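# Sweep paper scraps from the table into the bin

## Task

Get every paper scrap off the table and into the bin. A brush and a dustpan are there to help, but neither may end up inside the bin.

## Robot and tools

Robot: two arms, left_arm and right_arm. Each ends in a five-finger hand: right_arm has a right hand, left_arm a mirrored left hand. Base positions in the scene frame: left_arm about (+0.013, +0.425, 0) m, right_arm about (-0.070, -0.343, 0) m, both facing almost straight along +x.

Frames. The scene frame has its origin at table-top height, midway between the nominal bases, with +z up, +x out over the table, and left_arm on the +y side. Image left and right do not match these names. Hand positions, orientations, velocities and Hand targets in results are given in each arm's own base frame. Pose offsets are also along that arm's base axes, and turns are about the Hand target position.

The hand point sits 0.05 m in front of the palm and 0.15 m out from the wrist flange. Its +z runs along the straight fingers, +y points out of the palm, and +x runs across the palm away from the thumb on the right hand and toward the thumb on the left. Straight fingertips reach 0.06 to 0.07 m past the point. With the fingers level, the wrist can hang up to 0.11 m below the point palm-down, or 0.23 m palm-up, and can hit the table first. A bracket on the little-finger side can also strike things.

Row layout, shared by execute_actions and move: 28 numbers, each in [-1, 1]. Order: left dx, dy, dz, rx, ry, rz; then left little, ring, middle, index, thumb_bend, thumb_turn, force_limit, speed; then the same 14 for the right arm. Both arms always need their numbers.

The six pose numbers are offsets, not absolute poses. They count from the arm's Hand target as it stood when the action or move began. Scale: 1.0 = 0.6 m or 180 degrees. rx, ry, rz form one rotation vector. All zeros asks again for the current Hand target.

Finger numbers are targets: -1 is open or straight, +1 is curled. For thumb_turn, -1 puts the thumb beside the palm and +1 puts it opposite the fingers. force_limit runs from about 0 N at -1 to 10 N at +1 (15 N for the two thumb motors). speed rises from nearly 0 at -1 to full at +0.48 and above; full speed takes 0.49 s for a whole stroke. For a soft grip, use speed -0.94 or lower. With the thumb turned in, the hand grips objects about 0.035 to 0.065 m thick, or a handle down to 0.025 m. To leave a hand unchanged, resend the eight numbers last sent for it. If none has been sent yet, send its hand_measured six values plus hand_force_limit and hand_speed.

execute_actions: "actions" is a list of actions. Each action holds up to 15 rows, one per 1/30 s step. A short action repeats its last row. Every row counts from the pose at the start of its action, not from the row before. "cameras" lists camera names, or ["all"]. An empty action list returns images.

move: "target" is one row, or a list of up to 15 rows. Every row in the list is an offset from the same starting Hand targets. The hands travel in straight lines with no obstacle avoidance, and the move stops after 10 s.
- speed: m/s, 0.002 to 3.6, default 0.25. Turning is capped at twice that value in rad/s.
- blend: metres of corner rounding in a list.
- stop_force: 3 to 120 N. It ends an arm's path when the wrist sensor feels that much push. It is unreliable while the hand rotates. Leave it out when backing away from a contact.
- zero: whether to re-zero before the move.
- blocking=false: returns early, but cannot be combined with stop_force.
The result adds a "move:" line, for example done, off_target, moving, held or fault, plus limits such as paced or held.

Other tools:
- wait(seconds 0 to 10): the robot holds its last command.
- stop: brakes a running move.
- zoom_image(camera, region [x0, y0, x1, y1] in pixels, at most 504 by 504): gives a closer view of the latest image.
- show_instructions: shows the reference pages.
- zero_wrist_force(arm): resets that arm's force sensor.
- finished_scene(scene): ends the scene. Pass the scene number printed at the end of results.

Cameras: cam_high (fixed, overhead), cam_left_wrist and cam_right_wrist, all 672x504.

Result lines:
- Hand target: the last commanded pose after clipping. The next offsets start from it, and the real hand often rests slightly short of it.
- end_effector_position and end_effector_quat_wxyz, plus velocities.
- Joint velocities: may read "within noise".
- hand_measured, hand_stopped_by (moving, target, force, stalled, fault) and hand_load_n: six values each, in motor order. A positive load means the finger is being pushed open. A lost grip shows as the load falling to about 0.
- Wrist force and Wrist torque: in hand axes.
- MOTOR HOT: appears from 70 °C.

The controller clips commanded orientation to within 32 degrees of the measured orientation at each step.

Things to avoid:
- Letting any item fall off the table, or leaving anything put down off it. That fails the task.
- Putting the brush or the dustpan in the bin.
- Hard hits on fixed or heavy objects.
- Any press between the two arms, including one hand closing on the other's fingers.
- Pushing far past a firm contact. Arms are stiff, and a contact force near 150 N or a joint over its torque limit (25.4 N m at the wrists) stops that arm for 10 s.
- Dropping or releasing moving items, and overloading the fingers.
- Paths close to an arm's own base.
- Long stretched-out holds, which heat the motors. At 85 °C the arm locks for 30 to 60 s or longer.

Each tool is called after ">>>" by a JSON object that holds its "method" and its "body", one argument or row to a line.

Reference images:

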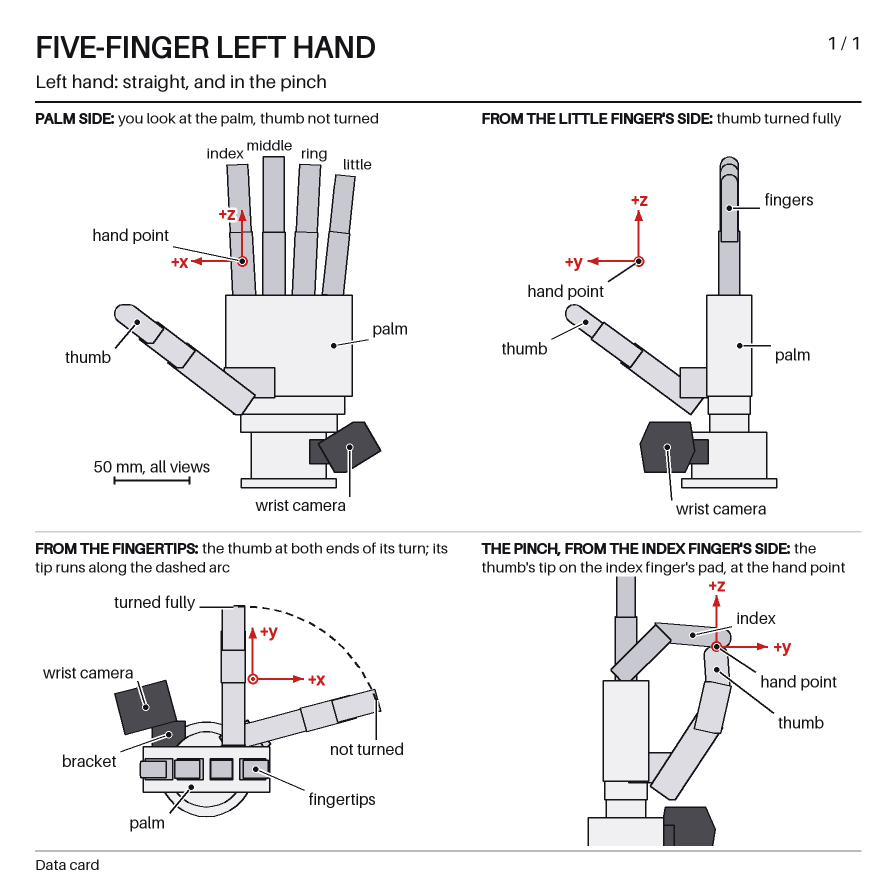

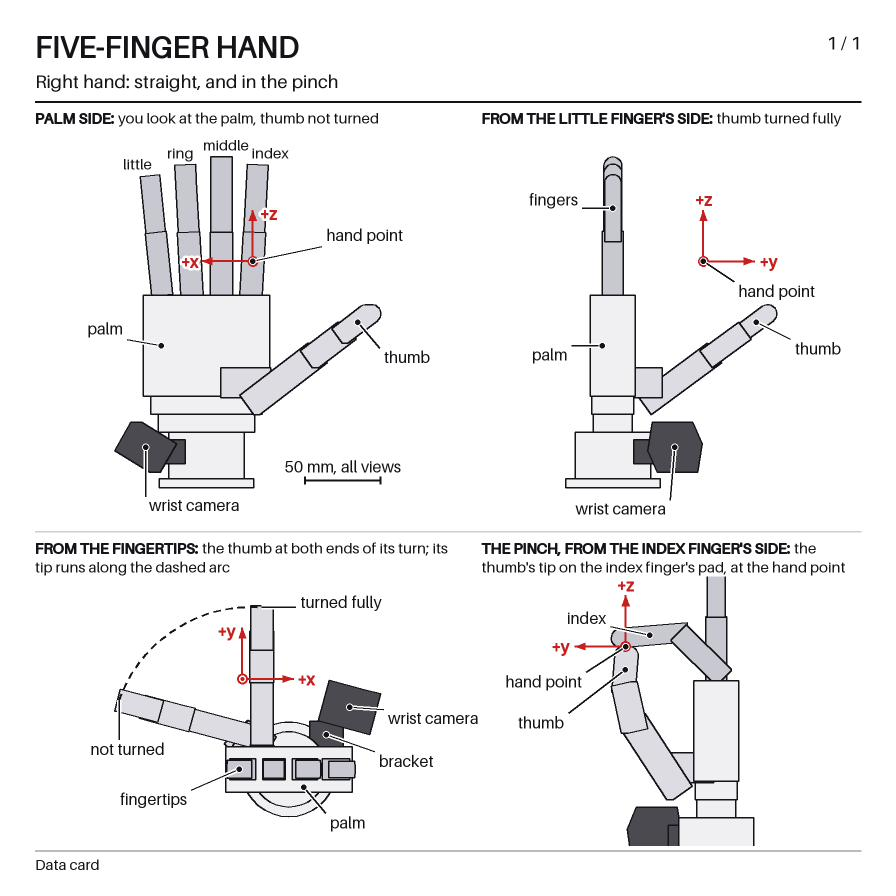

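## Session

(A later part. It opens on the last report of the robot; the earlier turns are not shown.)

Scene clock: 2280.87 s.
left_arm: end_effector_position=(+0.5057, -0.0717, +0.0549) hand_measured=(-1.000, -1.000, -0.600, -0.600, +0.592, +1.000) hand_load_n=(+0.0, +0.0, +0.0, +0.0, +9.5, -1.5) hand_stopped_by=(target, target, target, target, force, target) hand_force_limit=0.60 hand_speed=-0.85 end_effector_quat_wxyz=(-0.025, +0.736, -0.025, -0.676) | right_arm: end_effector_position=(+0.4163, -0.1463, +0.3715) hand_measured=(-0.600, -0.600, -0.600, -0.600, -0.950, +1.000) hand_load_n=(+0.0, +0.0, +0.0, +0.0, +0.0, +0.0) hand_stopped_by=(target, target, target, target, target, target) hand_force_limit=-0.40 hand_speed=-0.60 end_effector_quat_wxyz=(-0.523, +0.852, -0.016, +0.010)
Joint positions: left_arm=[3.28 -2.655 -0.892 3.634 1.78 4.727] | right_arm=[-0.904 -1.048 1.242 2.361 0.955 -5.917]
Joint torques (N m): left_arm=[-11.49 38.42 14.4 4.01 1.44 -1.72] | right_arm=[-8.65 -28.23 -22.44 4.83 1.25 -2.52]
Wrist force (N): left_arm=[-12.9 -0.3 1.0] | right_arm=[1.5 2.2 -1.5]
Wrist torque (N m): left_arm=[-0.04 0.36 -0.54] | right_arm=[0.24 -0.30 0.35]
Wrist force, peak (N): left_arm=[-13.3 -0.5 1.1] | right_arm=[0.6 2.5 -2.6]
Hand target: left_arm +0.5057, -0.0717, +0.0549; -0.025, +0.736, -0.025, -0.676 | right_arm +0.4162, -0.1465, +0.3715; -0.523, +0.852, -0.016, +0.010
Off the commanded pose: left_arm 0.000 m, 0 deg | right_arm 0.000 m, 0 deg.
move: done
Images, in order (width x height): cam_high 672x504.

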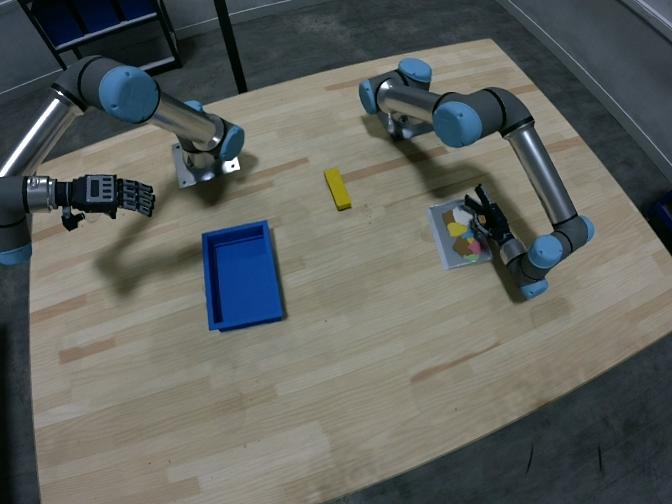

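>>> {"method": "move", "body": {
  "target": [0,0,0.25,0,0,0,-1,-1,-0.6,-0.6,0.95,1,0.6,-0.85,-0.15,-0.4,0,0,0,0,-0.6,-0.6,-0.6,-0.6,-0.95,1,-0.4,-0.6],
  "speed": 0.12,
  "cameras": ["all"]
}}

>>> {"method": "zoom_image", "body": {
  "camera": "cam_high",
  "region": [400, 150, 550, 300]
}}

Scene clock: 2292.93 s.
left_arm: end_effector_position=(+0.5057, -0.0717, +0.2049) hand_measured=(-1.000, -1.000, -0.600, -0.600, +0.592, +1.000) hand_load_n=(+0.0, +0.0, +0.0, +0.0, +10.0, +2.0) hand_stopped_by=(target, target, target, target, force, target) hand_force_limit=0.60 hand_speed=-0.85 end_effector_quat_wxyz=(-0.025, +0.736, -0.025, -0.676) | right_arm: end_effector_position=(+0.3262, -0.3864, +0.3715) hand_measured=(-0.600, -0.600, -0.600, -0.600, -0.950, +1.000) hand_load_n=(+0.0, +0.0, +0.0, +0.0, +0.0, +0.0) hand_stopped_by=(target, target, target, target, target, target) hand_force_limit=-0.40 hand_speed=-0.60 end_effector_quat_wxyz=(-0.523, +0.852, -0.016, +0.010)
Joint positions: left_arm=[3.28 -2.527 -0.745 3.36 1.78 4.727] | right_arm=[-1.228 -0.708 0.679 2.672 1.234 -6.105]
Joint torques (N m): left_arm=[5.4 58.5 30.07 -4.63 -0.55 -1.45] | right_arm=[-8.67 -40.65 -23.93 4.87 1.63 -2.39]
Wrist force (N): left_arm=[4.2 0.8 -0.6] | right_arm=[1.4 1.6 -1.1]
Wrist torque (N m): left_arm=[0.07 -0.21 -0.10] | right_arm=[0.16 -0.28 0.34]
Wrist force, peak (N): left_arm=[-13.2 -0.4 1.2] | right_arm=[1.8 2.1 -1.5]
Hand target: left_arm +0.5057, -0.0717, +0.2049; -0.025, +0.736, -0.025, -0.676 | right_arm +0.3262, -0.3865, +0.3715; -0.523, +0.852, -0.016, +0.010
Off the commanded pose: left_arm 0.000 m, 0 deg | right_arm 0.000 m, 0 deg.
move: done
camera_calibration:
cam_left_wrist: T_world_to_cam=[[0.0467567, 0.973282, -0.224802, 0.0950891], [0.585398, -0.209051, -0.78333, -0.150319], [-0.809396, -0.0949729, -0.579532, 0.634362], [0, 0, 0, 1]] pos_world=[0.597, -0.0637257, 0.27126]
cam_right_wrist: T_world_to_cam=[[0.24089, -0.398673, -0.884891, 0.0970739], [-0.828838, -0.558876, 0.0261613, 0.0413603], [-0.504974, 0.72713, -0.465063, 0.731539], [0, 0, 0, 1]] pos_world=[0.380305, -0.470107, 0.42503]

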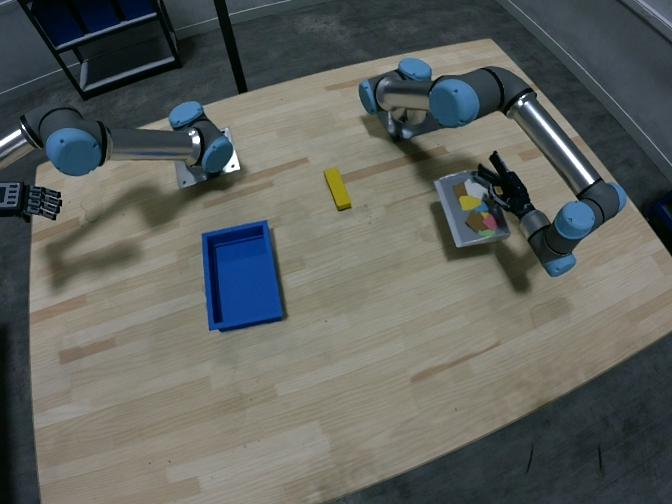

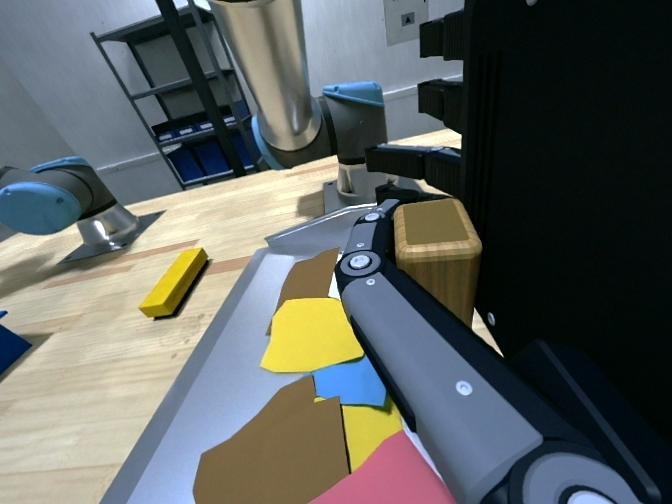

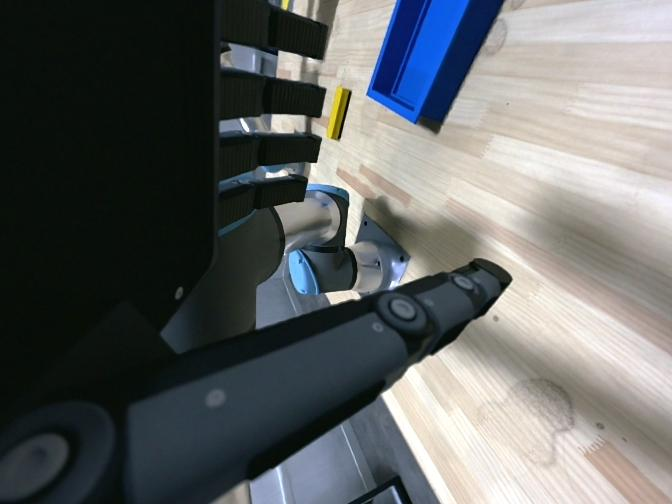

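Scaled by 3.360.

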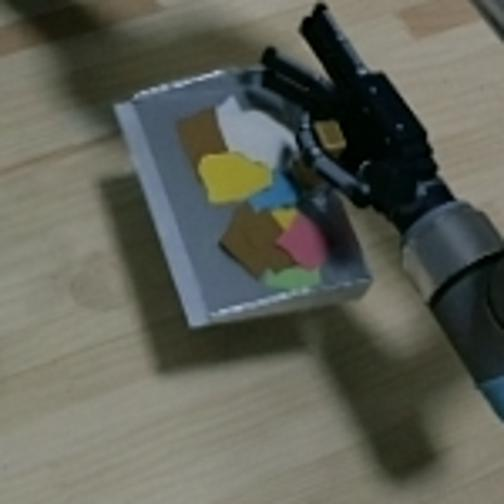

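>>> {"method": "move", "body": {
  "target": [-0.1128,-0.443,0.12,0,0,0.333,-1,-1,-0.6,-0.6,0.95,1,0.6,-0.85,0,0,0,0,0,0,-0.6,-0.6,-0.6,-0.6,-0.95,1,-0.4,-0.6],
  "speed": 0.14,
  "cameras": ["all"]
}}

>>> {"method": "zoom_image", "body": {
  "camera": "cam_high",
  "region": [300, 150, 500, 350]
}}

Scene clock: 2317.50 s.
left_arm: end_effector_position=(+0.4381, -0.3374, +0.2769) hand_measured=(-1.000, -1.000, -0.600, -0.600, +0.592, +1.000) hand_load_n=(+0.0, +0.0, +0.0, +0.0, +10.0, +2.0) hand_stopped_by=(target, target, target, target, force, target) hand_force_limit=0.60 hand_speed=-0.85 end_effector_quat_wxyz=(+0.315, +0.650, +0.346, -0.598) end_effector_velocity=(-0.001, -0.001, -0.001) end_effector_angular_velocity=(-0.001, +0.000, +0.001) | right_arm: end_effector_position=(+0.3262, -0.3865, +0.3715) hand_measured=(-0.600, -0.600, -0.600, -0.600, -0.950, +1.000) hand_load_n=(+0.0, +0.0, +0.0, +0.0, +0.0, +0.0) hand_stopped_by=(target, target, target, target, target, target) hand_force_limit=-0.40 hand_speed=-0.60 end_effector_quat_wxyz=(-0.523, +0.852, -0.016, +0.010)
Joint positions: left_arm=[3.206 -1.901 -1.596 3.636 0.665 4.599] | right_arm=[-1.228 -0.708 0.678 2.672 1.234 -6.105]
Joint velocities: left_arm=[-0.002 0.002 -0.005 0.003 -0.003 0] | right_arm=[within noise]
Joint torques (N m): left_arm=[-10.7 38.15 10.92 1.67 -3.12 -1.27] | right_arm=[-2.69 -41.48 -22.67 4.88 1.55 -0.19]
Wrist force (N): left_arm=[3.9 0.6 -0.9] | right_arm=[1.5 1.5 -1.3]
Wrist torque (N m): left_arm=[0.06 -0.13 -0.06] | right_arm=[0.16 -0.29 0.34]
Wrist force, peak (N): left_arm=[4.8 0.4 -0.2] | right_arm=[1.7 1.7 -1.4]
Hand target: left_arm +0.4381, -0.3375, +0.2769; +0.316, +0.650, +0.346, -0.598 | right_arm +0.3262, -0.3865, +0.3715; -0.523, +0.852, -0.016, +0.010
Off the commanded pose: left_arm 0.000 m, 0 deg | right_arm 0.000 m, 0 deg.
move: done
camera_calibration:
cam_left_wrist: T_world_to_cam=[[-0.8188, 0.528238, -0.224792, 0.602009], [0.474249, 0.401744, -0.783384, 0.144964], [-0.323505, -0.748042, -0.579464, 0.162859], [0, 0, 0, 1]] pos_world=[0.476862, -0.254417, 0.34326]
cam_right_wrist: T_world_to_cam=[[0.240923, -0.398651, -0.884892, 0.0970083], [-0.828829, -0.558892, 0.0261257, 0.0413914], [-0.504974, 0.72713, -0.465063, 0.731662], [0, 0, 0, 1]] pos_world=[0.380405, -0.470207, 0.42503]

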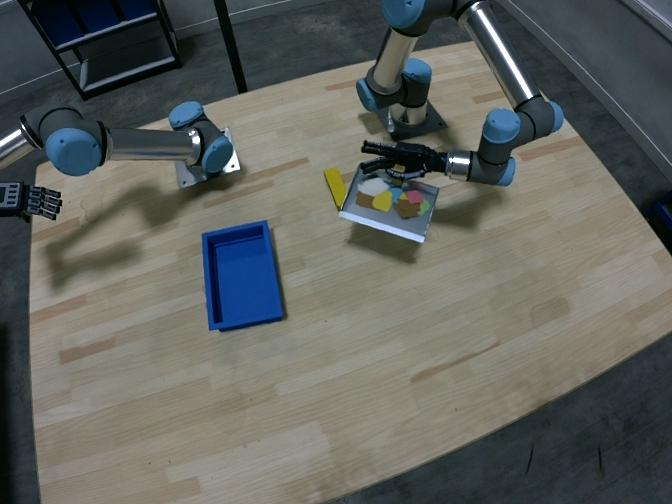

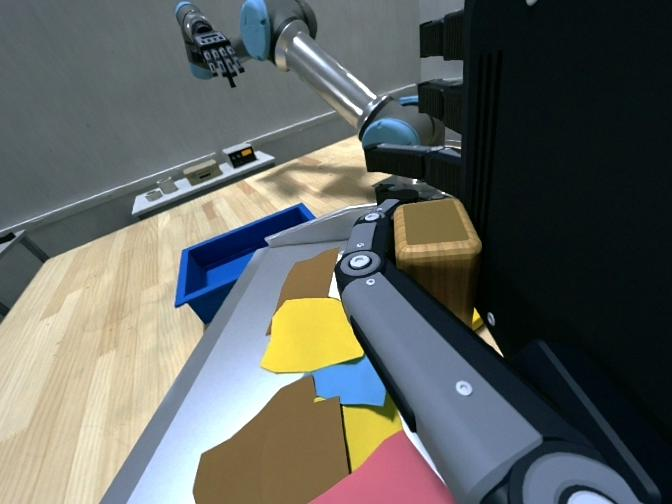

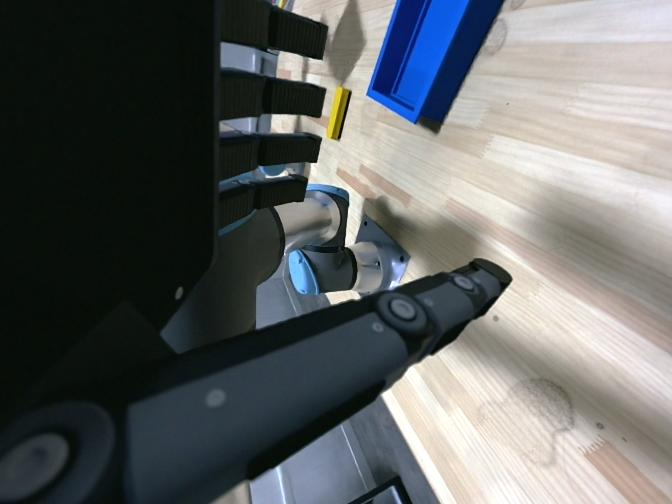

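Scaled by 2.520.

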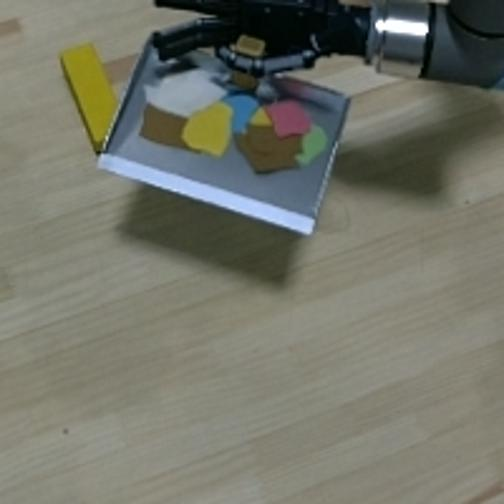

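>>> {"method": "move", "body": {
  "target": [-0.111,-0.739,0.05,0,0,0.328,-1,-1,-0.6,-0.6,0.95,1,0.6,-0.85,0,0,0,0,0,0,-0.6,-0.6,-0.6,-0.6,-0.95,1,-0.4,-0.6],
  "speed": 0.14,
  "cameras": ["all"]
}}

>>> {"method": "zoom_image", "body": {
  "camera": "cam_high",
  "region": [150, 150, 350, 350]
}}

Scene clock: 2352.07 s.
left_arm: end_effector_position=(+0.3715, -0.7808, +0.3069) hand_measured=(-1.000, -1.000, -0.600, -0.600, +0.592, +1.000) hand_load_n=(+0.0, +0.0, +0.5, +0.0, +9.5, +2.0) hand_stopped_by=(target, target, target, target, force, target) hand_force_limit=0.60 hand_speed=-0.85 end_effector_quat_wxyz=(+0.569, +0.395, +0.622, -0.365) | right_arm: end_effector_position=(+0.3262, -0.3865, +0.3715) hand_measured=(-0.600, -0.600, -0.600, -0.600, -0.950, +1.000) hand_load_n=(+0.0, +0.0, +0.0, +0.0, +0.0, +0.0) hand_stopped_by=(target, target, target, target, target, target) hand_force_limit=-0.40 hand_speed=-0.60 end_effector_quat_wxyz=(-0.523, +0.852, -0.016, +0.010)
Joint positions: left_arm=[2.138 -2.135 -1.169 3.217 -1.438 4.72] | right_arm=[-1.228 -0.708 0.678 2.672 1.234 -6.105]
Joint torques (N m): left_arm=[-12.24 35.89 34.29 -0.29 -2.78 -1.48] | right_arm=[-0.15 -40.34 -23.8 4.87 1.48 2.12]
Wrist force (N): left_arm=[3.9 0.1 -0.6] | right_arm=[1.5 1.6 -1.0]
Wrist torque (N m): left_arm=[0.03 -0.11 -0.04] | right_arm=[0.15 -0.30 0.35]
Wrist force, peak (N): left_arm=[4.4 0.9 -1.2] | right_arm=[1.8 1.8 -1.2]
Hand target: left_arm +0.3715, -0.7809, +0.3069; +0.569, +0.395, +0.622, -0.365 | right_arm +0.3262, -0.3865, +0.3715; -0.523, +0.852, -0.016, +0.010
Off the commanded pose: left_arm 0.000 m, 0 deg | right_arm 0.000 m, 0 deg.
move: done
camera_calibration:
cam_left_wrist: T_world_to_cam=[[-0.874098, -0.430556, -0.224886, 0.0604148], [-0.100575, 0.613354, -0.783378, 0.756929], [0.475223, -0.662131, -0.579435, -0.402612], [0, 0, 0, 1]] pos_world=[0.320267, -0.704835, 0.37326]
cam_right_wrist: T_world_to_cam=[[0.240923, -0.398651, -0.884892, 0.0970083], [-0.828829, -0.558892, 0.0261257, 0.0413914], [-0.504974, 0.72713, -0.465063, 0.731662], [0, 0, 0, 1]] pos_world=[0.380405, -0.470207, 0.42503]

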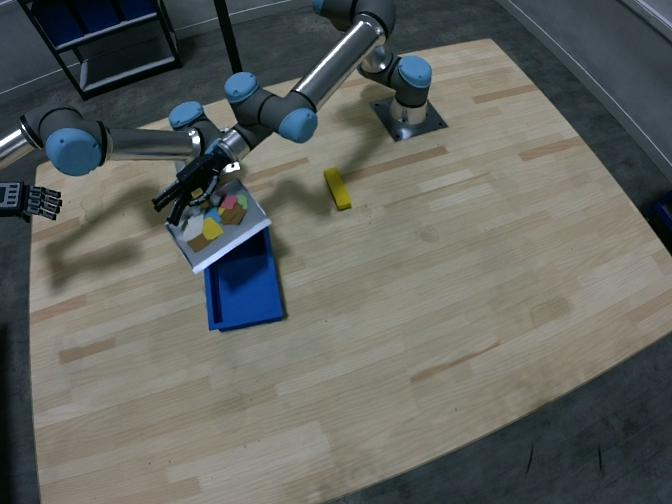

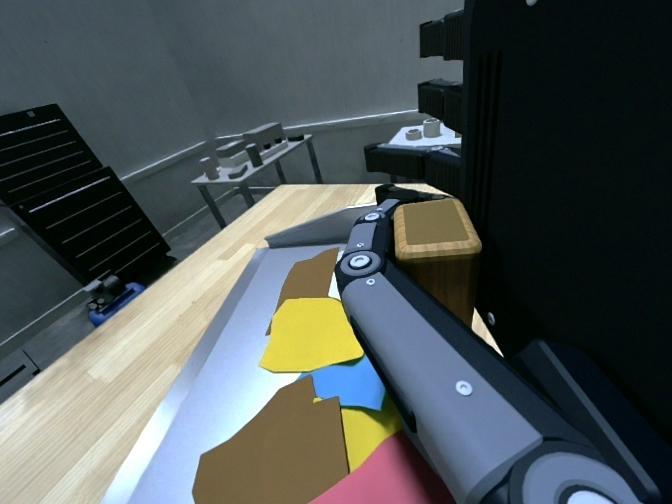

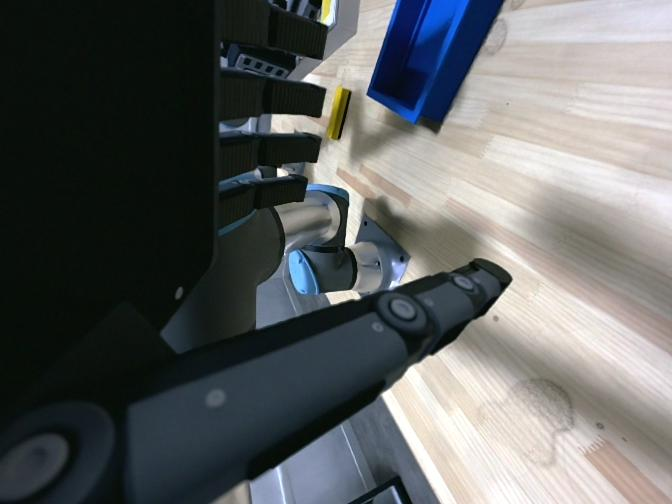

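Scaled by 2.520.

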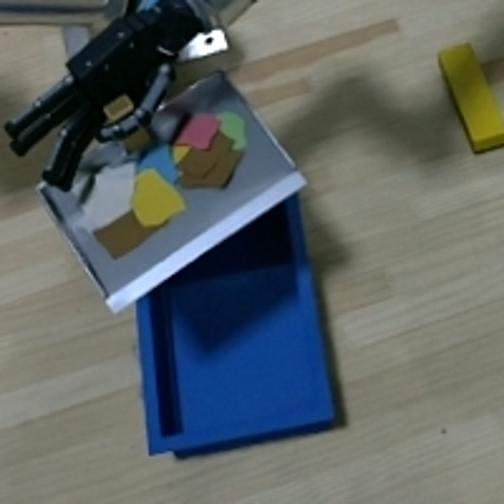

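>>> {"method": "move", "body": {
  "target": [
    [0,0,-0.06,0.0195,0.1093,0,-1,-1,-0.6,-0.6,0.95,1,0.6,-0.85,0,0,0,0,0,0,-0.6,-0.6,-0.6,-0.6,-0.95,1,-0.4,-0.6],
    [0,0,-0.1115,0.0585,0.328,0,-1,-1,-0.6,-0.6,0.95,1,0.6,-0.85,0,0,0,0,0,0,-0.6,-0.6,-0.6,-0.6,-0.95,1,-0.4,-0.6]
  ],
  "speed": 0.2,
  "blend": [0.01,0],
  "cameras": ["all"]
}}

>>> {"method": "zoom_image", "body": {
  "camera": "cam_high",
  "region": [150, 150, 350, 350]
}}

Scene clock: 2372.40 s.
left_arm: end_effector_position=(+0.3709, -0.7800, +0.2395) hand_measured=(-1.000, -1.000, -0.600, -0.600, +0.592, +1.000) hand_load_n=(+0.0, +0.0, +0.0, +0.0, +9.0, +1.0) hand_stopped_by=(target, target, target, target, force, target) hand_force_limit=0.60 hand_speed=-0.85 end_effector_quat_wxyz=(+0.162, +0.210, +0.845, -0.465) | right_arm: end_effector_position=(+0.3262, -0.3865, +0.3715) hand_measured=(-0.600, -0.600, -0.600, -0.600, -0.950, +1.000) hand_load_n=(-0.5, +0.0, +0.0, +0.0, +0.0, +0.0) hand_stopped_by=(target, target, target, target, target, target) hand_force_limit=-0.40 hand_speed=-0.60 end_effector_quat_wxyz=(-0.523, +0.852, -0.016, +0.010)
Joint positions: left_arm=[2.288 -2.691 -0.035 2.088 -1.045 4.076] | right_arm=[-1.228 -0.708 0.678 2.672 1.234 -6.105]
Joint torques (N m): left_arm=[11.42 47.14 28.77 -2.48 3.01 -1.91] | right_arm=[0.31 -40.64 -24.13 4.59 1.6 2.36]
Wrist force (N): left_arm=[0.7 4.6 2.3] | right_arm=[1.6 1.5 -1.2]
Wrist torque (N m): left_arm=[0.29 0.06 -0.02] | right_arm=[0.16 -0.30 0.34]
Wrist force, peak (N): left_arm=[1.1 4.9 2.3] | right_arm=[1.9 1.6 -1.4]
Hand target: left_arm +0.3715, -0.7809, +0.2400; +0.153, +0.213, +0.851, -0.456 | right_arm +0.3262, -0.3865, +0.3715; -0.523, +0.852, -0.016, +0.010
Off the commanded pose: left_arm 0.001 m, 2 deg | right_arm 0.000 m, 0 deg.
elbow stopped short (left arm): the move would have taken joint 3 (elbow) straighter than the controller allows.
move: done
camera_calibration:
cam_left_wrist: T_world_to_cam=[[-0.682174, -0.456173, 0.571441, -0.236803], [-0.669794, 0.703328, -0.238129, 0.854418], [-0.293283, -0.545193, -0.785334, -0.015263], [0, 0, 0, 1]] pos_world=[0.406267, -0.71728, 0.326794]
cam_right_wrist: T_world_to_cam=[[0.240923, -0.398651, -0.884892, 0.0970083], [-0.828829, -0.558892, 0.0261257, 0.0413914], [-0.504974, 0.72713, -0.465063, 0.731662], [0, 0, 0, 1]] pos_world=[0.380405, -0.470207, 0.42503]

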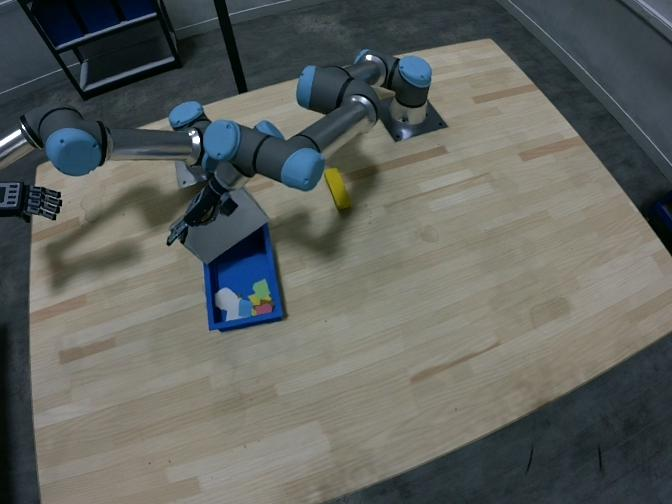

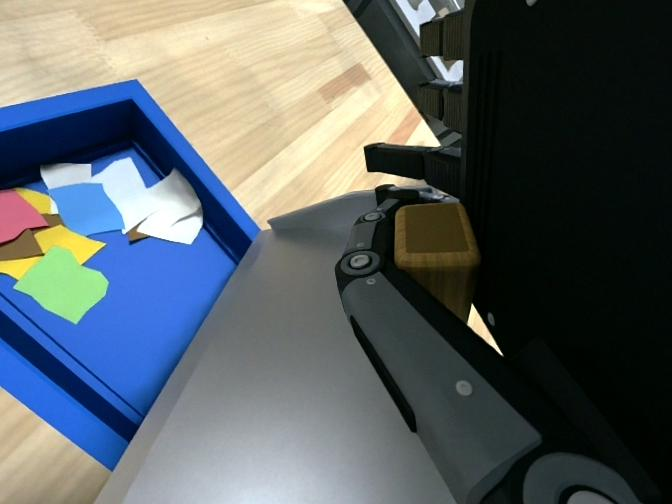

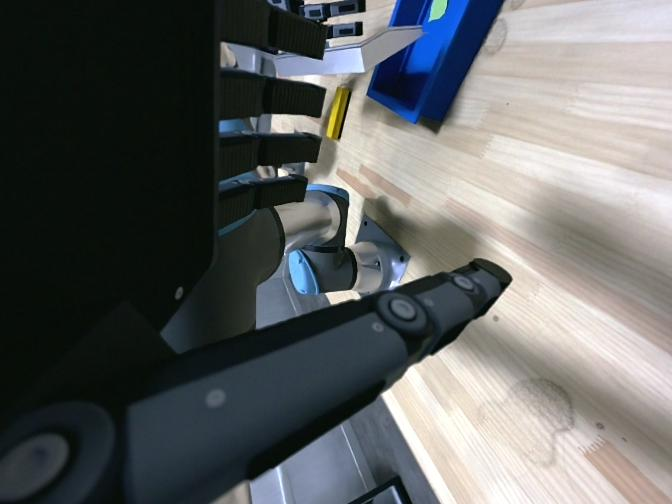

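Scaled by 2.520.

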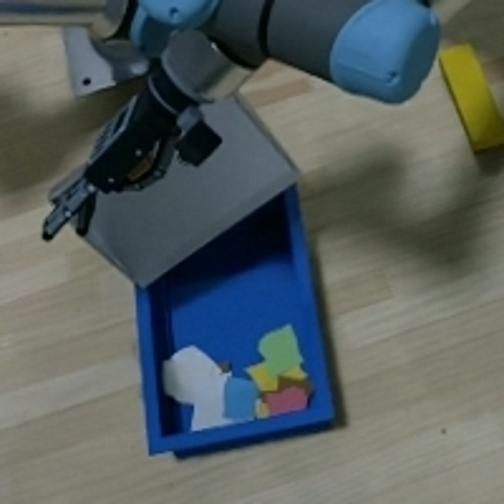

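>>> {"method": "move", "body": {
  "target": [
    [0,0,0.08,-0.03,-0.16,0,-1,-1,-0.6,-0.6,0.95,1,0.6,-0.85,0,0,0,0,0,0,-0.6,-0.6,-0.6,-0.6,-0.95,1,-0.4,-0.6],
    [0,0,0.12,-0.0585,-0.328,0,-1,-1,-0.6,-0.6,0.95,1,0.6,-0.85,0,0,0,0,0,0,-0.6,-0.6,-0.6,-0.6,-0.95,1,-0.4,-0.6]
  ],
  "speed": 0.25,
  "blend": [0.01,0],
  "cameras": ["all"]
}}

>>> {"method": "zoom_image", "body": {
  "camera": "cam_high",
  "region": [150, 150, 350, 350]
}}

Scene clock: 2388.83 s.
left_arm: end_effector_position=(+0.3715, -0.7809, +0.3120) hand_measured=(-1.000, -1.000, -0.600, -0.600, +0.592, +1.000) hand_load_n=(-0.5, +0.0, +0.0, +0.0, +8.5, +2.5) hand_stopped_by=(target, target, target, target, force, target) hand_force_limit=0.60 hand_speed=-0.85 end_effector_quat_wxyz=(+0.569, +0.395, +0.622, -0.365) | right_arm: end_effector_position=(+0.3262, -0.3865, +0.3715) hand_measured=(-0.600, -0.600, -0.600, -0.600, -0.950, +1.000) hand_load_n=(+0.0, +0.0, +0.0, +0.0, +0.0, +0.0) hand_stopped_by=(target, target, target, target, target, target) hand_force_limit=-0.40 hand_speed=-0.60 end_effector_quat_wxyz=(-0.523, +0.852, -0.016, +0.010)
Joint positions: left_arm=[2.138 -2.133 -1.158 3.205 -1.438 4.72] | right_arm=[-1.228 -0.708 0.678 2.672 1.234 -6.105]
Joint torques (N m): left_arm=[-11.66 50.42 16.23 4.25 2.28 2.73] | right_arm=[-0.87 -41.66 -22.24 4.78 1.4 2.33]
Wrist force (N): left_arm=[4.0 0.5 -0.5] | right_arm=[1.5 1.5 -0.9]
Wrist torque (N m): left_arm=[0.06 -0.10 -0.14] | right_arm=[0.14 -0.29 0.34]
Wrist force, peak (N): left_arm=[0.9 5.2 2.2] | right_arm=[2.0 1.6 -1.4]
Hand target: left_arm +0.3715, -0.7809, +0.3120; +0.569, +0.395, +0.622, -0.365 | right_arm +0.3262, -0.3865, +0.3715; -0.523, +0.852, -0.016, +0.010
Off the commanded pose: left_arm 0.000 m, 0 deg | right_arm 0.000 m, 0 deg.
move: done
camera_calibration:
cam_left_wrist: T_world_to_cam=[[-0.874058, -0.430704, -0.224757, 0.0613529], [-0.100881, 0.613457, -0.783258, 0.76111], [0.475231, -0.661939, -0.579648, -0.39951], [0, 0, 0, 1]] pos_world=[0.320267, -0.704935, 0.37836]
cam_right_wrist: T_world_to_cam=[[0.240923, -0.398651, -0.884892, 0.0970083], [-0.828829, -0.558892, 0.0261257, 0.0413914], [-0.504974, 0.72713, -0.465063, 0.731662], [0, 0, 0, 1]] pos_world=[0.380405, -0.470207, 0.42503]

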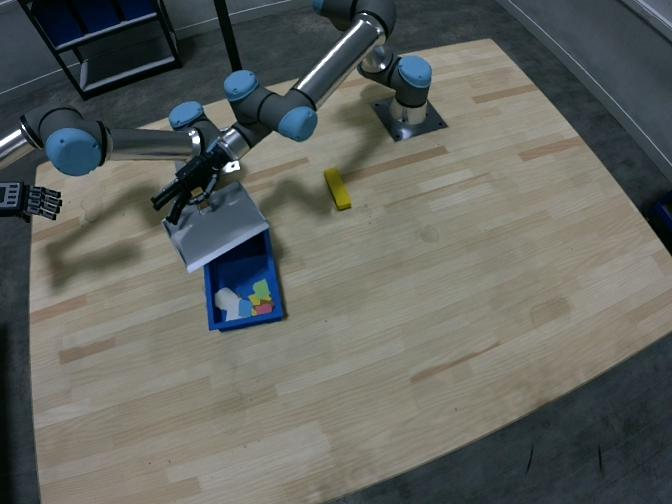

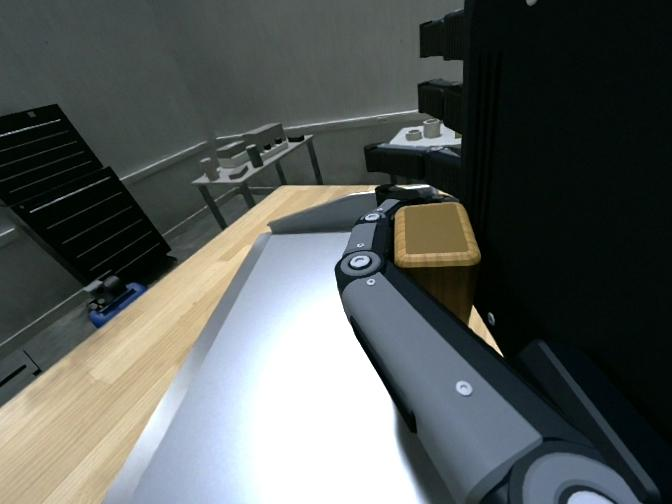

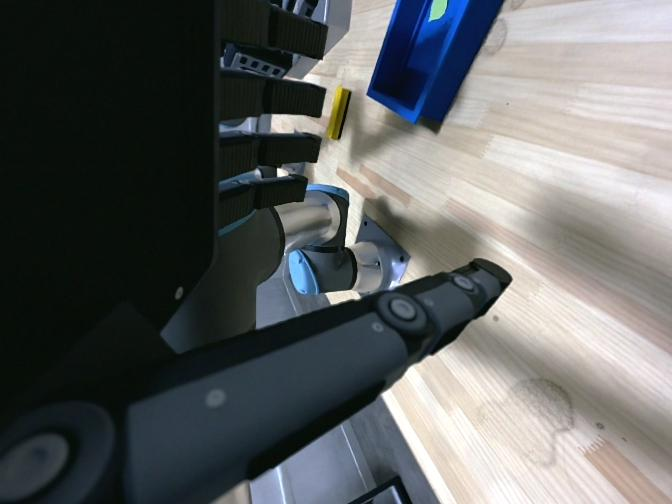

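Scaled by 2.520.

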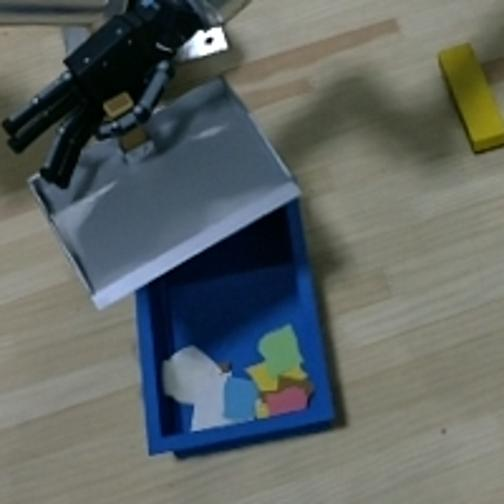

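>>> {"method": "move", "body": {
  "target": [0.182,0.904,-0.103,0,0,-0.328,-1,-1,-0.6,-0.6,0.95,1,0.6,-0.85,0,0,0,0,0,0,-0.6,-0.6,-0.6,-0.6,-0.95,1,-0.4,-0.6],
  "speed": 0.2
}}

>>> {"method": "move", "body": {
  "target": [0,0,-0.27,0,0,0,-1,-1,-0.6,-0.6,0.95,1,0.6,-0.85,0,0,0,0,0,0,-0.6,-0.6,-0.6,-0.6,-0.95,1,-0.4,-0.6],
  "speed": 0.1,
  "cameras": ["all"]
}}

>>> {"method": "zoom_image", "body": {
  "camera": "cam_high",
  "region": [150, 180, 350, 350]
}}

Scene clock: 2416.50 s.
left_arm: end_effector_position=(+0.4806, -0.2386, +0.2502) hand_measured=(-1.000, -1.000, -0.600, -0.600, +0.592, +1.000) hand_load_n=(+0.0, +0.0, -0.5, +0.0, +8.5, +2.0) hand_stopped_by=(target, target, target, target, force, target) hand_force_limit=0.60 hand_speed=-0.85 end_effector_quat_wxyz=(+0.316, +0.650, +0.346, -0.598) | right_arm: end_effector_position=(+0.3262, -0.3865, +0.3715) hand_measured=(-0.600, -0.600, -0.600, -0.600, -0.950, +1.000) hand_load_n=(+0.0, -0.5, +0.0, +0.0, +0.0, +0.0) hand_stopped_by=(target, target, target, target, target, target) hand_force_limit=-0.40 hand_speed=-0.60 end_effector_quat_wxyz=(-0.523, +0.852, -0.016, +0.010)
Joint positions: left_arm=[3.377 -2.004 -1.521 3.641 0.834 4.631] | right_arm=[-1.228 -0.708 0.678 2.672 1.234 -6.105]
Joint torques (N m): left_arm=[11.46 25.78 30.67 -4.16 2.04 2.23] | right_arm=[-0.2 -41.25 -23.09 4.84 1.45 2.09]
Wrist force (N): left_arm=[3.7 0.4 -0.8] | right_arm=[1.3 1.7 -1.1]
Wrist torque (N m): left_arm=[-0.01 -0.06 -0.14] | right_arm=[0.19 -0.27 0.34]
Wrist force, peak (N): left_arm=[4.3 0.3 -2.3] | right_arm=[1.8 1.6 -1.4]
Hand target: left_arm +0.4807, -0.2385, +0.2502; +0.316, +0.650, +0.346, -0.598 | right_arm +0.3262, -0.3865, +0.3715; -0.523, +0.852, -0.016, +0.010
Off the commanded pose: left_arm 0.000 m, 0 deg | right_arm 0.000 m, 0 deg.
move: done

Scene clock: 2418.70 s.
left_arm: end_effector_position=(+0.4807, -0.2384, +0.0883) hand_measured=(-1.000, -1.000, -0.600, -0.600, +0.592, +1.000) hand_load_n=(+0.0, +0.0, +0.0, +0.0, +8.5, +2.5) hand_stopped_by=(target, target, target, target, force, target) hand_force_limit=0.60 hand_speed=-0.85 end_effector_quat_wxyz=(+0.316, +0.650, +0.346, -0.598) | right_arm: end_effector_position=(+0.3262, -0.3865, +0.3715) hand_measured=(-0.600, -0.600, -0.600, -0.600, -0.950, +1.000) hand_load_n=(+0.0, +0.0, +0.0, +0.0, +0.0, +0.0) hand_stopped_by=(target, target, target, target, target, target) hand_force_limit=-0.40 hand_speed=-0.60 end_effector_quat_wxyz=(-0.523, +0.852, -0.016, +0.010)
Joint positions: left_arm=[3.377 -2.207 -1.675 3.998 0.835 4.631] | right_arm=[-1.228 -0.708 0.678 2.672 1.234 -6.105]
Joint torques (N m): left_arm=[-8.98 30.87 6.82 1.7 -2.59 -1.51] | right_arm=[0.8 -41.73 -23.35 4.85 1.33 2.16]
Wrist force (N): left_arm=[4.1 0.5 -0.5] | right_arm=[1.4 1.3 -1.3]
Wrist torque (N m): left_arm=[0.04 -0.11 -0.14] | right_arm=[0.14 -0.26 0.33]
Wrist force, peak (N): left_arm=[4.7 0.6 -0.4] | right_arm=[1.6 1.7 -1.3]
Hand target: left_arm +0.4807, -0.2385, +0.0882; +0.316, +0.650, +0.346, -0.598 | right_arm +0.3262, -0.3865, +0.3715; -0.523, +0.852, -0.016, +0.010
Off the commanded pose: left_arm 0.000 m, 0 deg | right_arm 0.000 m, 0 deg.
move: done
camera_calibration:
cam_left_wrist: T_world_to_cam=[[-0.819003, 0.527896, -0.224856, 0.542261], [0.474173, 0.402014, -0.783291, -0.0626918], [-0.323101, -0.748138, -0.579565, 0.141201], [0, 0, 0, 1]] pos_world=[0.519462, -0.155416, 0.15466]
cam_right_wrist: T_world_to_cam=[[0.240923, -0.398651, -0.884892, 0.0970083], [-0.828829, -0.558892, 0.0261257, 0.0413914], [-0.504974, 0.72713, -0.465063, 0.731662], [0, 0, 0, 1]] pos_world=[0.380405, -0.470207, 0.42503]

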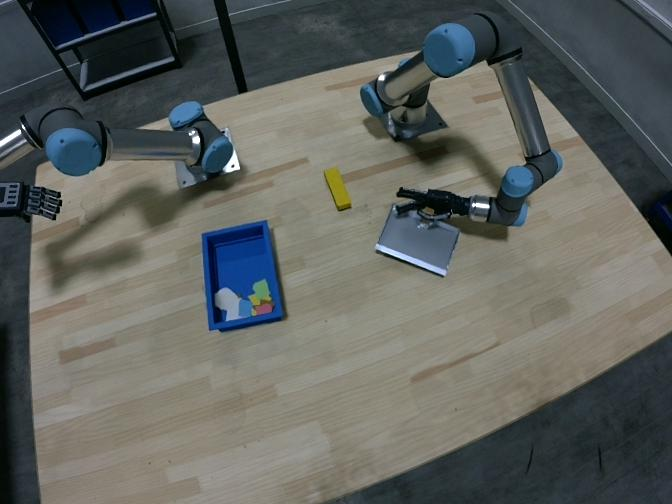

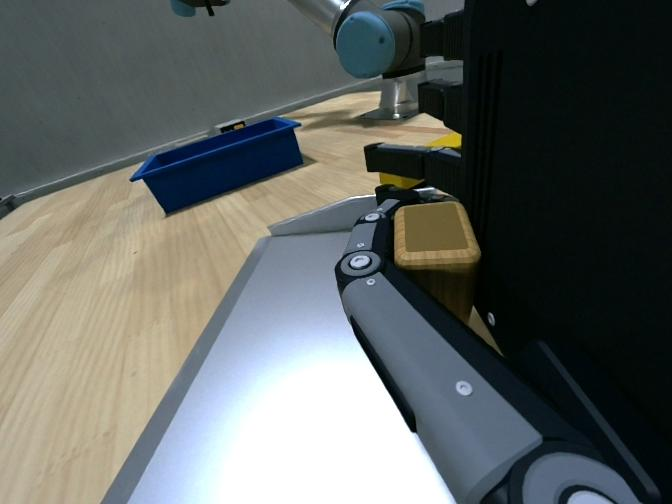

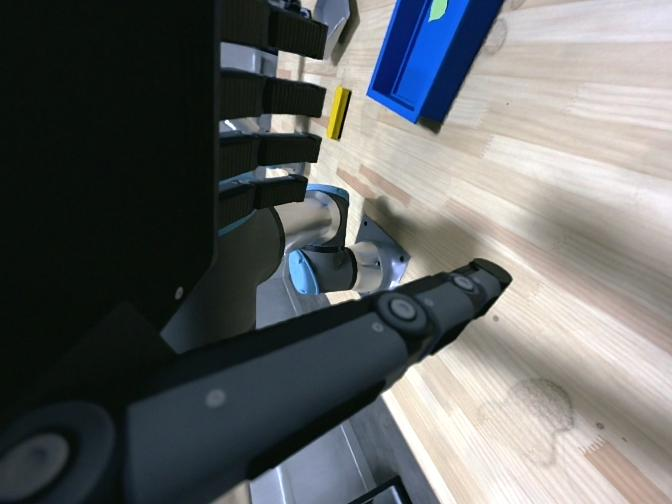

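Scaled by 2.520.

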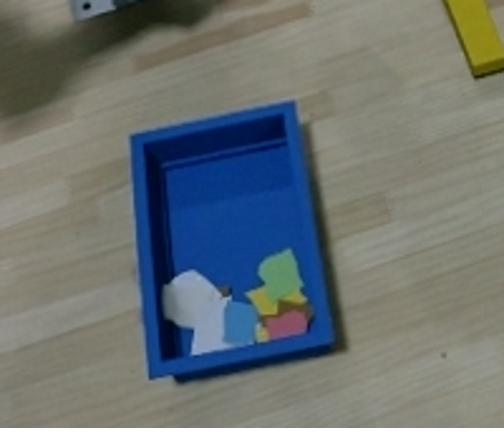

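>>> {"method": "move", "body": {
  "target": [0,0,-0.065,0,0,0,-1,-1,-0.6,-0.6,0.95,1,0.6,-0.85,0,0,0,0,0,0,-0.6,-0.6,-0.6,-0.6,-0.95,1,-0.4,-0.6],
  "speed": 0.02,
  "stop_force": 5,
  "cameras": ["cam_left_wrist"]
}}

Scene clock: 2431.67 s.
left_arm: end_effector_position=(+0.4806, -0.2385, +0.0552) hand_measured=(-1.000, -1.000, -0.600, -0.600, +0.592, +1.000) hand_load_n=(+0.0, +0.0, +0.0, +0.0, +8.0, +0.5) hand_stopped_by=(target, target, target, target, force, target) hand_force_limit=0.60 hand_speed=-0.85 end_effector_quat_wxyz=(+0.316, +0.650, +0.346, -0.598) | right_arm: end_effector_position=(+0.3262, -0.3865, +0.3715) hand_measured=(-0.600, -0.600, -0.600, -0.600, -0.950, +1.000) hand_load_n=(+0.0, +0.0, +0.0, +0.0, +0.0, +0.0) hand_stopped_by=(target, target, target, target, target, target) hand_force_limit=-0.40 hand_speed=-0.60 end_effector_quat_wxyz=(-0.523, +0.852, -0.016, +0.010)
Joint positions: left_arm=[3.377 -2.262 -1.687 4.064 0.835 4.631] | right_arm=[-1.228 -0.708 0.678 2.672 1.234 -6.105]
Joint torques (N m): left_arm=[-7.6 46.16 23.58 -3.6 -0.66 0.42] | right_arm=[-0.03 -40.84 -23.54 4.8 1.42 2.17]
Wrist force (N): left_arm=[2.7 0.3 -0.3] | right_arm=[1.4 1.6 -1.0]
Wrist torque (N m): left_arm=[-0.02 -0.09 0.02] | right_arm=[0.16 -0.29 0.34]
Wrist force, peak (N): left_arm=[-9.6 1.0 -0.1] | right_arm=[1.8 1.6 -1.5]
Hand target: left_arm +0.4806, -0.2385, +0.0552; +0.316, +0.650, +0.346, -0.598 (not the last commanded pose) | right_arm +0.3262, -0.3865, +0.3715; -0.523, +0.852, -0.016, +0.010
Off the commanded pose: left_arm 0.006 m, 0 deg | right_arm 0.000 m, 0 deg.
move: contact (left_arm)
camera_calibration:
cam_left_wrist: T_world_to_cam=[[-0.818959, 0.528, -0.224771, 0.534824], [0.474114, 0.401886, -0.783392, -0.088517], [-0.323299, -0.748133, -0.579461, 0.122166], [0, 0, 0, 1]] pos_world=[0.519462, -0.155417, 0.12166]
Images, in order (width x height): cam_left_wrist 672x504.

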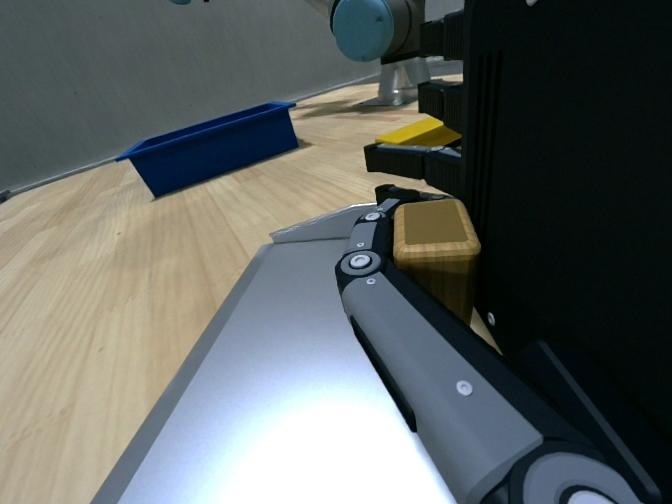

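>>> {"method": "move", "body": {
  "target": [0,0,0,0,0,0,-1,-1,-1,-1,-1,1,0.6,-0.5,0,0,0,0,0,0,-0.6,-0.6,-0.6,-0.6,-0.95,1,-0.4,-0.6]
}}

>>> {"method": "move", "body": {
  "target": [
    [-0.011,0.0075,0,0,0,0,-1,-1,-1,-1,-1,1,0.6,-0.5,0,0,0,0,0,0,-0.6,-0.6,-0.6,-0.6,-0.95,1,-0.4,-0.6],
    [0.129,0.2145,0,0,0,0,-1,-1,-1,-1,-1,1,0.6,-0.5,0,0,0,0,0,0,-0.6,-0.6,-0.6,-0.6,-0.95,1,-0.4,-0.6],
    [0.129,0.2145,0.3,0,0,0,-1,-1,-1,-1,-1,1,0.6,-0.5,0,0,0,0,0,0,-0.6,-0.6,-0.6,-0.6,-0.95,1,-0.4,-0.6]
  ],
  "speed": [0.03,0.08,0.15],
  "cameras": ["all"]
}}

>>> {"method": "zoom_image", "body": {
  "camera": "cam_high",
  "region": [180, 180, 480, 350]
}}

Scene clock: 2451.87 s.
left_arm: end_effector_position=(+0.4807, -0.2385, +0.0553) hand_measured=(-1.000, -1.000, -1.000, -1.000, -1.000, +1.000) hand_load_n=(+0.0, +0.0, +0.5, +0.0, +0.0, +0.0) hand_stopped_by=(target, target, target, target, target, target) hand_force_limit=0.60 hand_speed=-0.50 end_effector_quat_wxyz=(+0.316, +0.650, +0.346, -0.598) | right_arm: end_effector_position=(+0.3262, -0.3865, +0.3715) hand_measured=(-0.600, -0.600, -0.600, -0.600, -0.950, +1.000) hand_load_n=(+0.0, -0.5, +0.0, +0.0, +0.0, +0.0) hand_stopped_by=(target, target, target, target, target, target) hand_force_limit=-0.40 hand_speed=-0.60 end_effector_quat_wxyz=(-0.523, +0.852, -0.016, +0.010)
Joint positions: left_arm=[3.377 -2.262 -1.687 4.064 0.835 4.631] | right_arm=[-1.228 -0.708 0.678 2.672 1.234 -6.105]
Joint torques (N m): left_arm=[-8.17 35.44 10.9 1.47 -0.67 0.84] | right_arm=[0.4 -42.11 -23.17 4.75 1.32 2.22]
Wrist force (N): left_arm=[0.4 0.3 -1.1] | right_arm=[1.8 1.4 -1.1]
Wrist torque (N m): left_arm=[0.05 -0.03 -0.11] | right_arm=[0.14 -0.33 0.36]
Wrist force, peak (N): left_arm=[2.8 0.3 -0.7] | right_arm=[1.9 1.5 -1.4]
Hand target: left_arm +0.4806, -0.2385, +0.0552; +0.316, +0.650, +0.346, -0.598 | right_arm +0.3262, -0.3865, +0.3715; -0.523, +0.852, -0.016, +0.010
Off the commanded pose: left_arm 0.000 m, 0 deg | right_arm 0.000 m, 0 deg.
move: done

Scene clock: 2456.70 s.
left_arm: end_effector_position=(+0.5580, -0.1097, +0.2351) hand_measured=(-1.000, -1.000, -1.000, -1.000, -1.000, +1.000) hand_load_n=(+0.0, +0.0, +0.0, +0.0, +0.0, +0.5) hand_stopped_by=(target, target, target, target, target, target) hand_force_limit=0.60 hand_speed=-0.50 end_effector_quat_wxyz=(+0.316, +0.650, +0.346, -0.598) | right_arm: end_effector_position=(+0.3262, -0.3865, +0.3715) hand_measured=(-0.600, -0.600, -0.600, -0.600, -0.950, +1.000) hand_load_n=(+0.0, +0.0, +0.0, +0.0, +0.0, +0.0) hand_stopped_by=(target, target, target, target, target, target) hand_force_limit=-0.40 hand_speed=-0.60 end_effector_quat_wxyz=(-0.523, +0.852, -0.016, +0.010)
Joint positions: left_arm=[3.541 -2.228 -1.203 3.534 0.997 4.653] | right_arm=[-1.228 -0.708 0.678 2.672 1.234 -6.105]
Joint torques (N m): left_arm=[-4.4 48.58 30.1 -3.81 2.24 2.11] | right_arm=[-0.32 -41.97 -22.51 4.69 1.55 2.27]
Wrist force (N): left_arm=[0.5 0.8 -0.3] | right_arm=[1.7 1.5 -1.0]
Wrist torque (N m): left_arm=[0.09 -0.03 -0.11] | right_arm=[0.14 -0.32 0.35]
Wrist force, peak (N): left_arm=[0.6 1.1 -1.2] | right_arm=[1.9 1.7 -0.9]
Hand target: left_arm +0.5580, -0.1098, +0.2352; +0.316, +0.650, +0.346, -0.598 | right_arm +0.3262, -0.3865, +0.3715; -0.523, +0.852, -0.016, +0.010
Off the commanded pose: left_arm 0.000 m, 0 deg | right_arm 0.000 m, 0 deg.
move: done
camera_calibration:
cam_left_wrist: T_world_to_cam=[[-0.818985, 0.52794, -0.224819, 0.5707], [0.47413, 0.401921, -0.783364, -0.0360996], [-0.32321, -0.748157, -0.57948, 0.347613], [0, 0, 0, 1]] pos_world=[0.596862, -0.0267164, 0.30146]
cam_right_wrist: T_world_to_cam=[[0.240923, -0.398651, -0.884892, 0.0970083], [-0.828829, -0.558892, 0.0261257, 0.0413914], [-0.504974, 0.72713, -0.465063, 0.731662], [0, 0, 0, 1]] pos_world=[0.380405, -0.470207, 0.42503]

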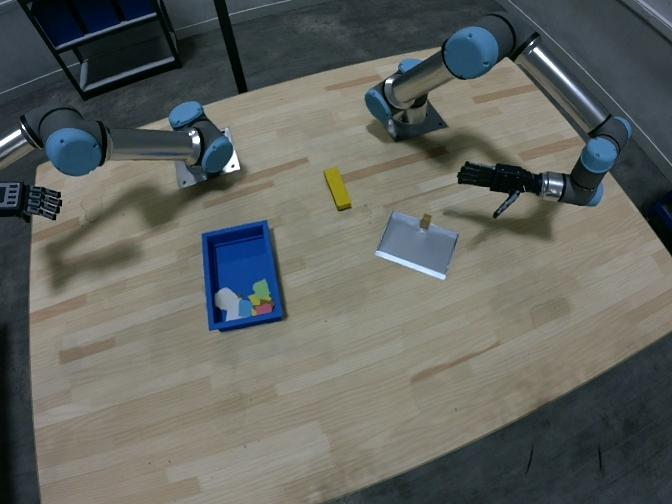

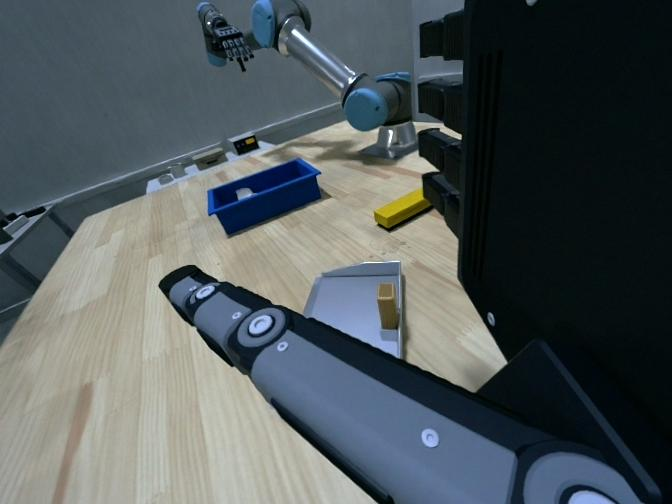

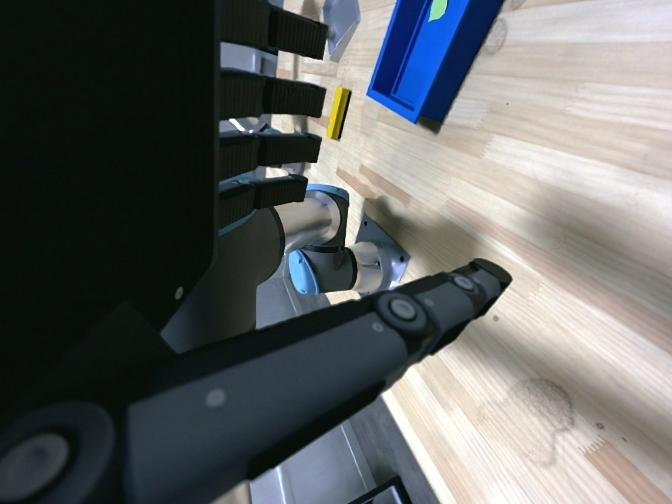

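Scaled by 1.680.

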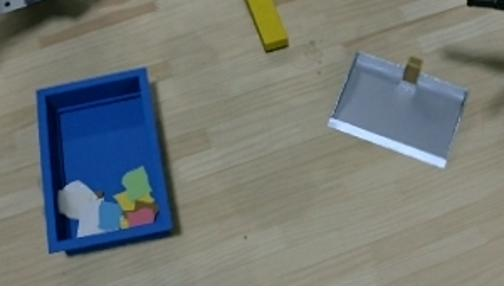

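>>> {"method": "finished_scene", "body": {
  "scene": 1
}}

The scene is finished: the task was done.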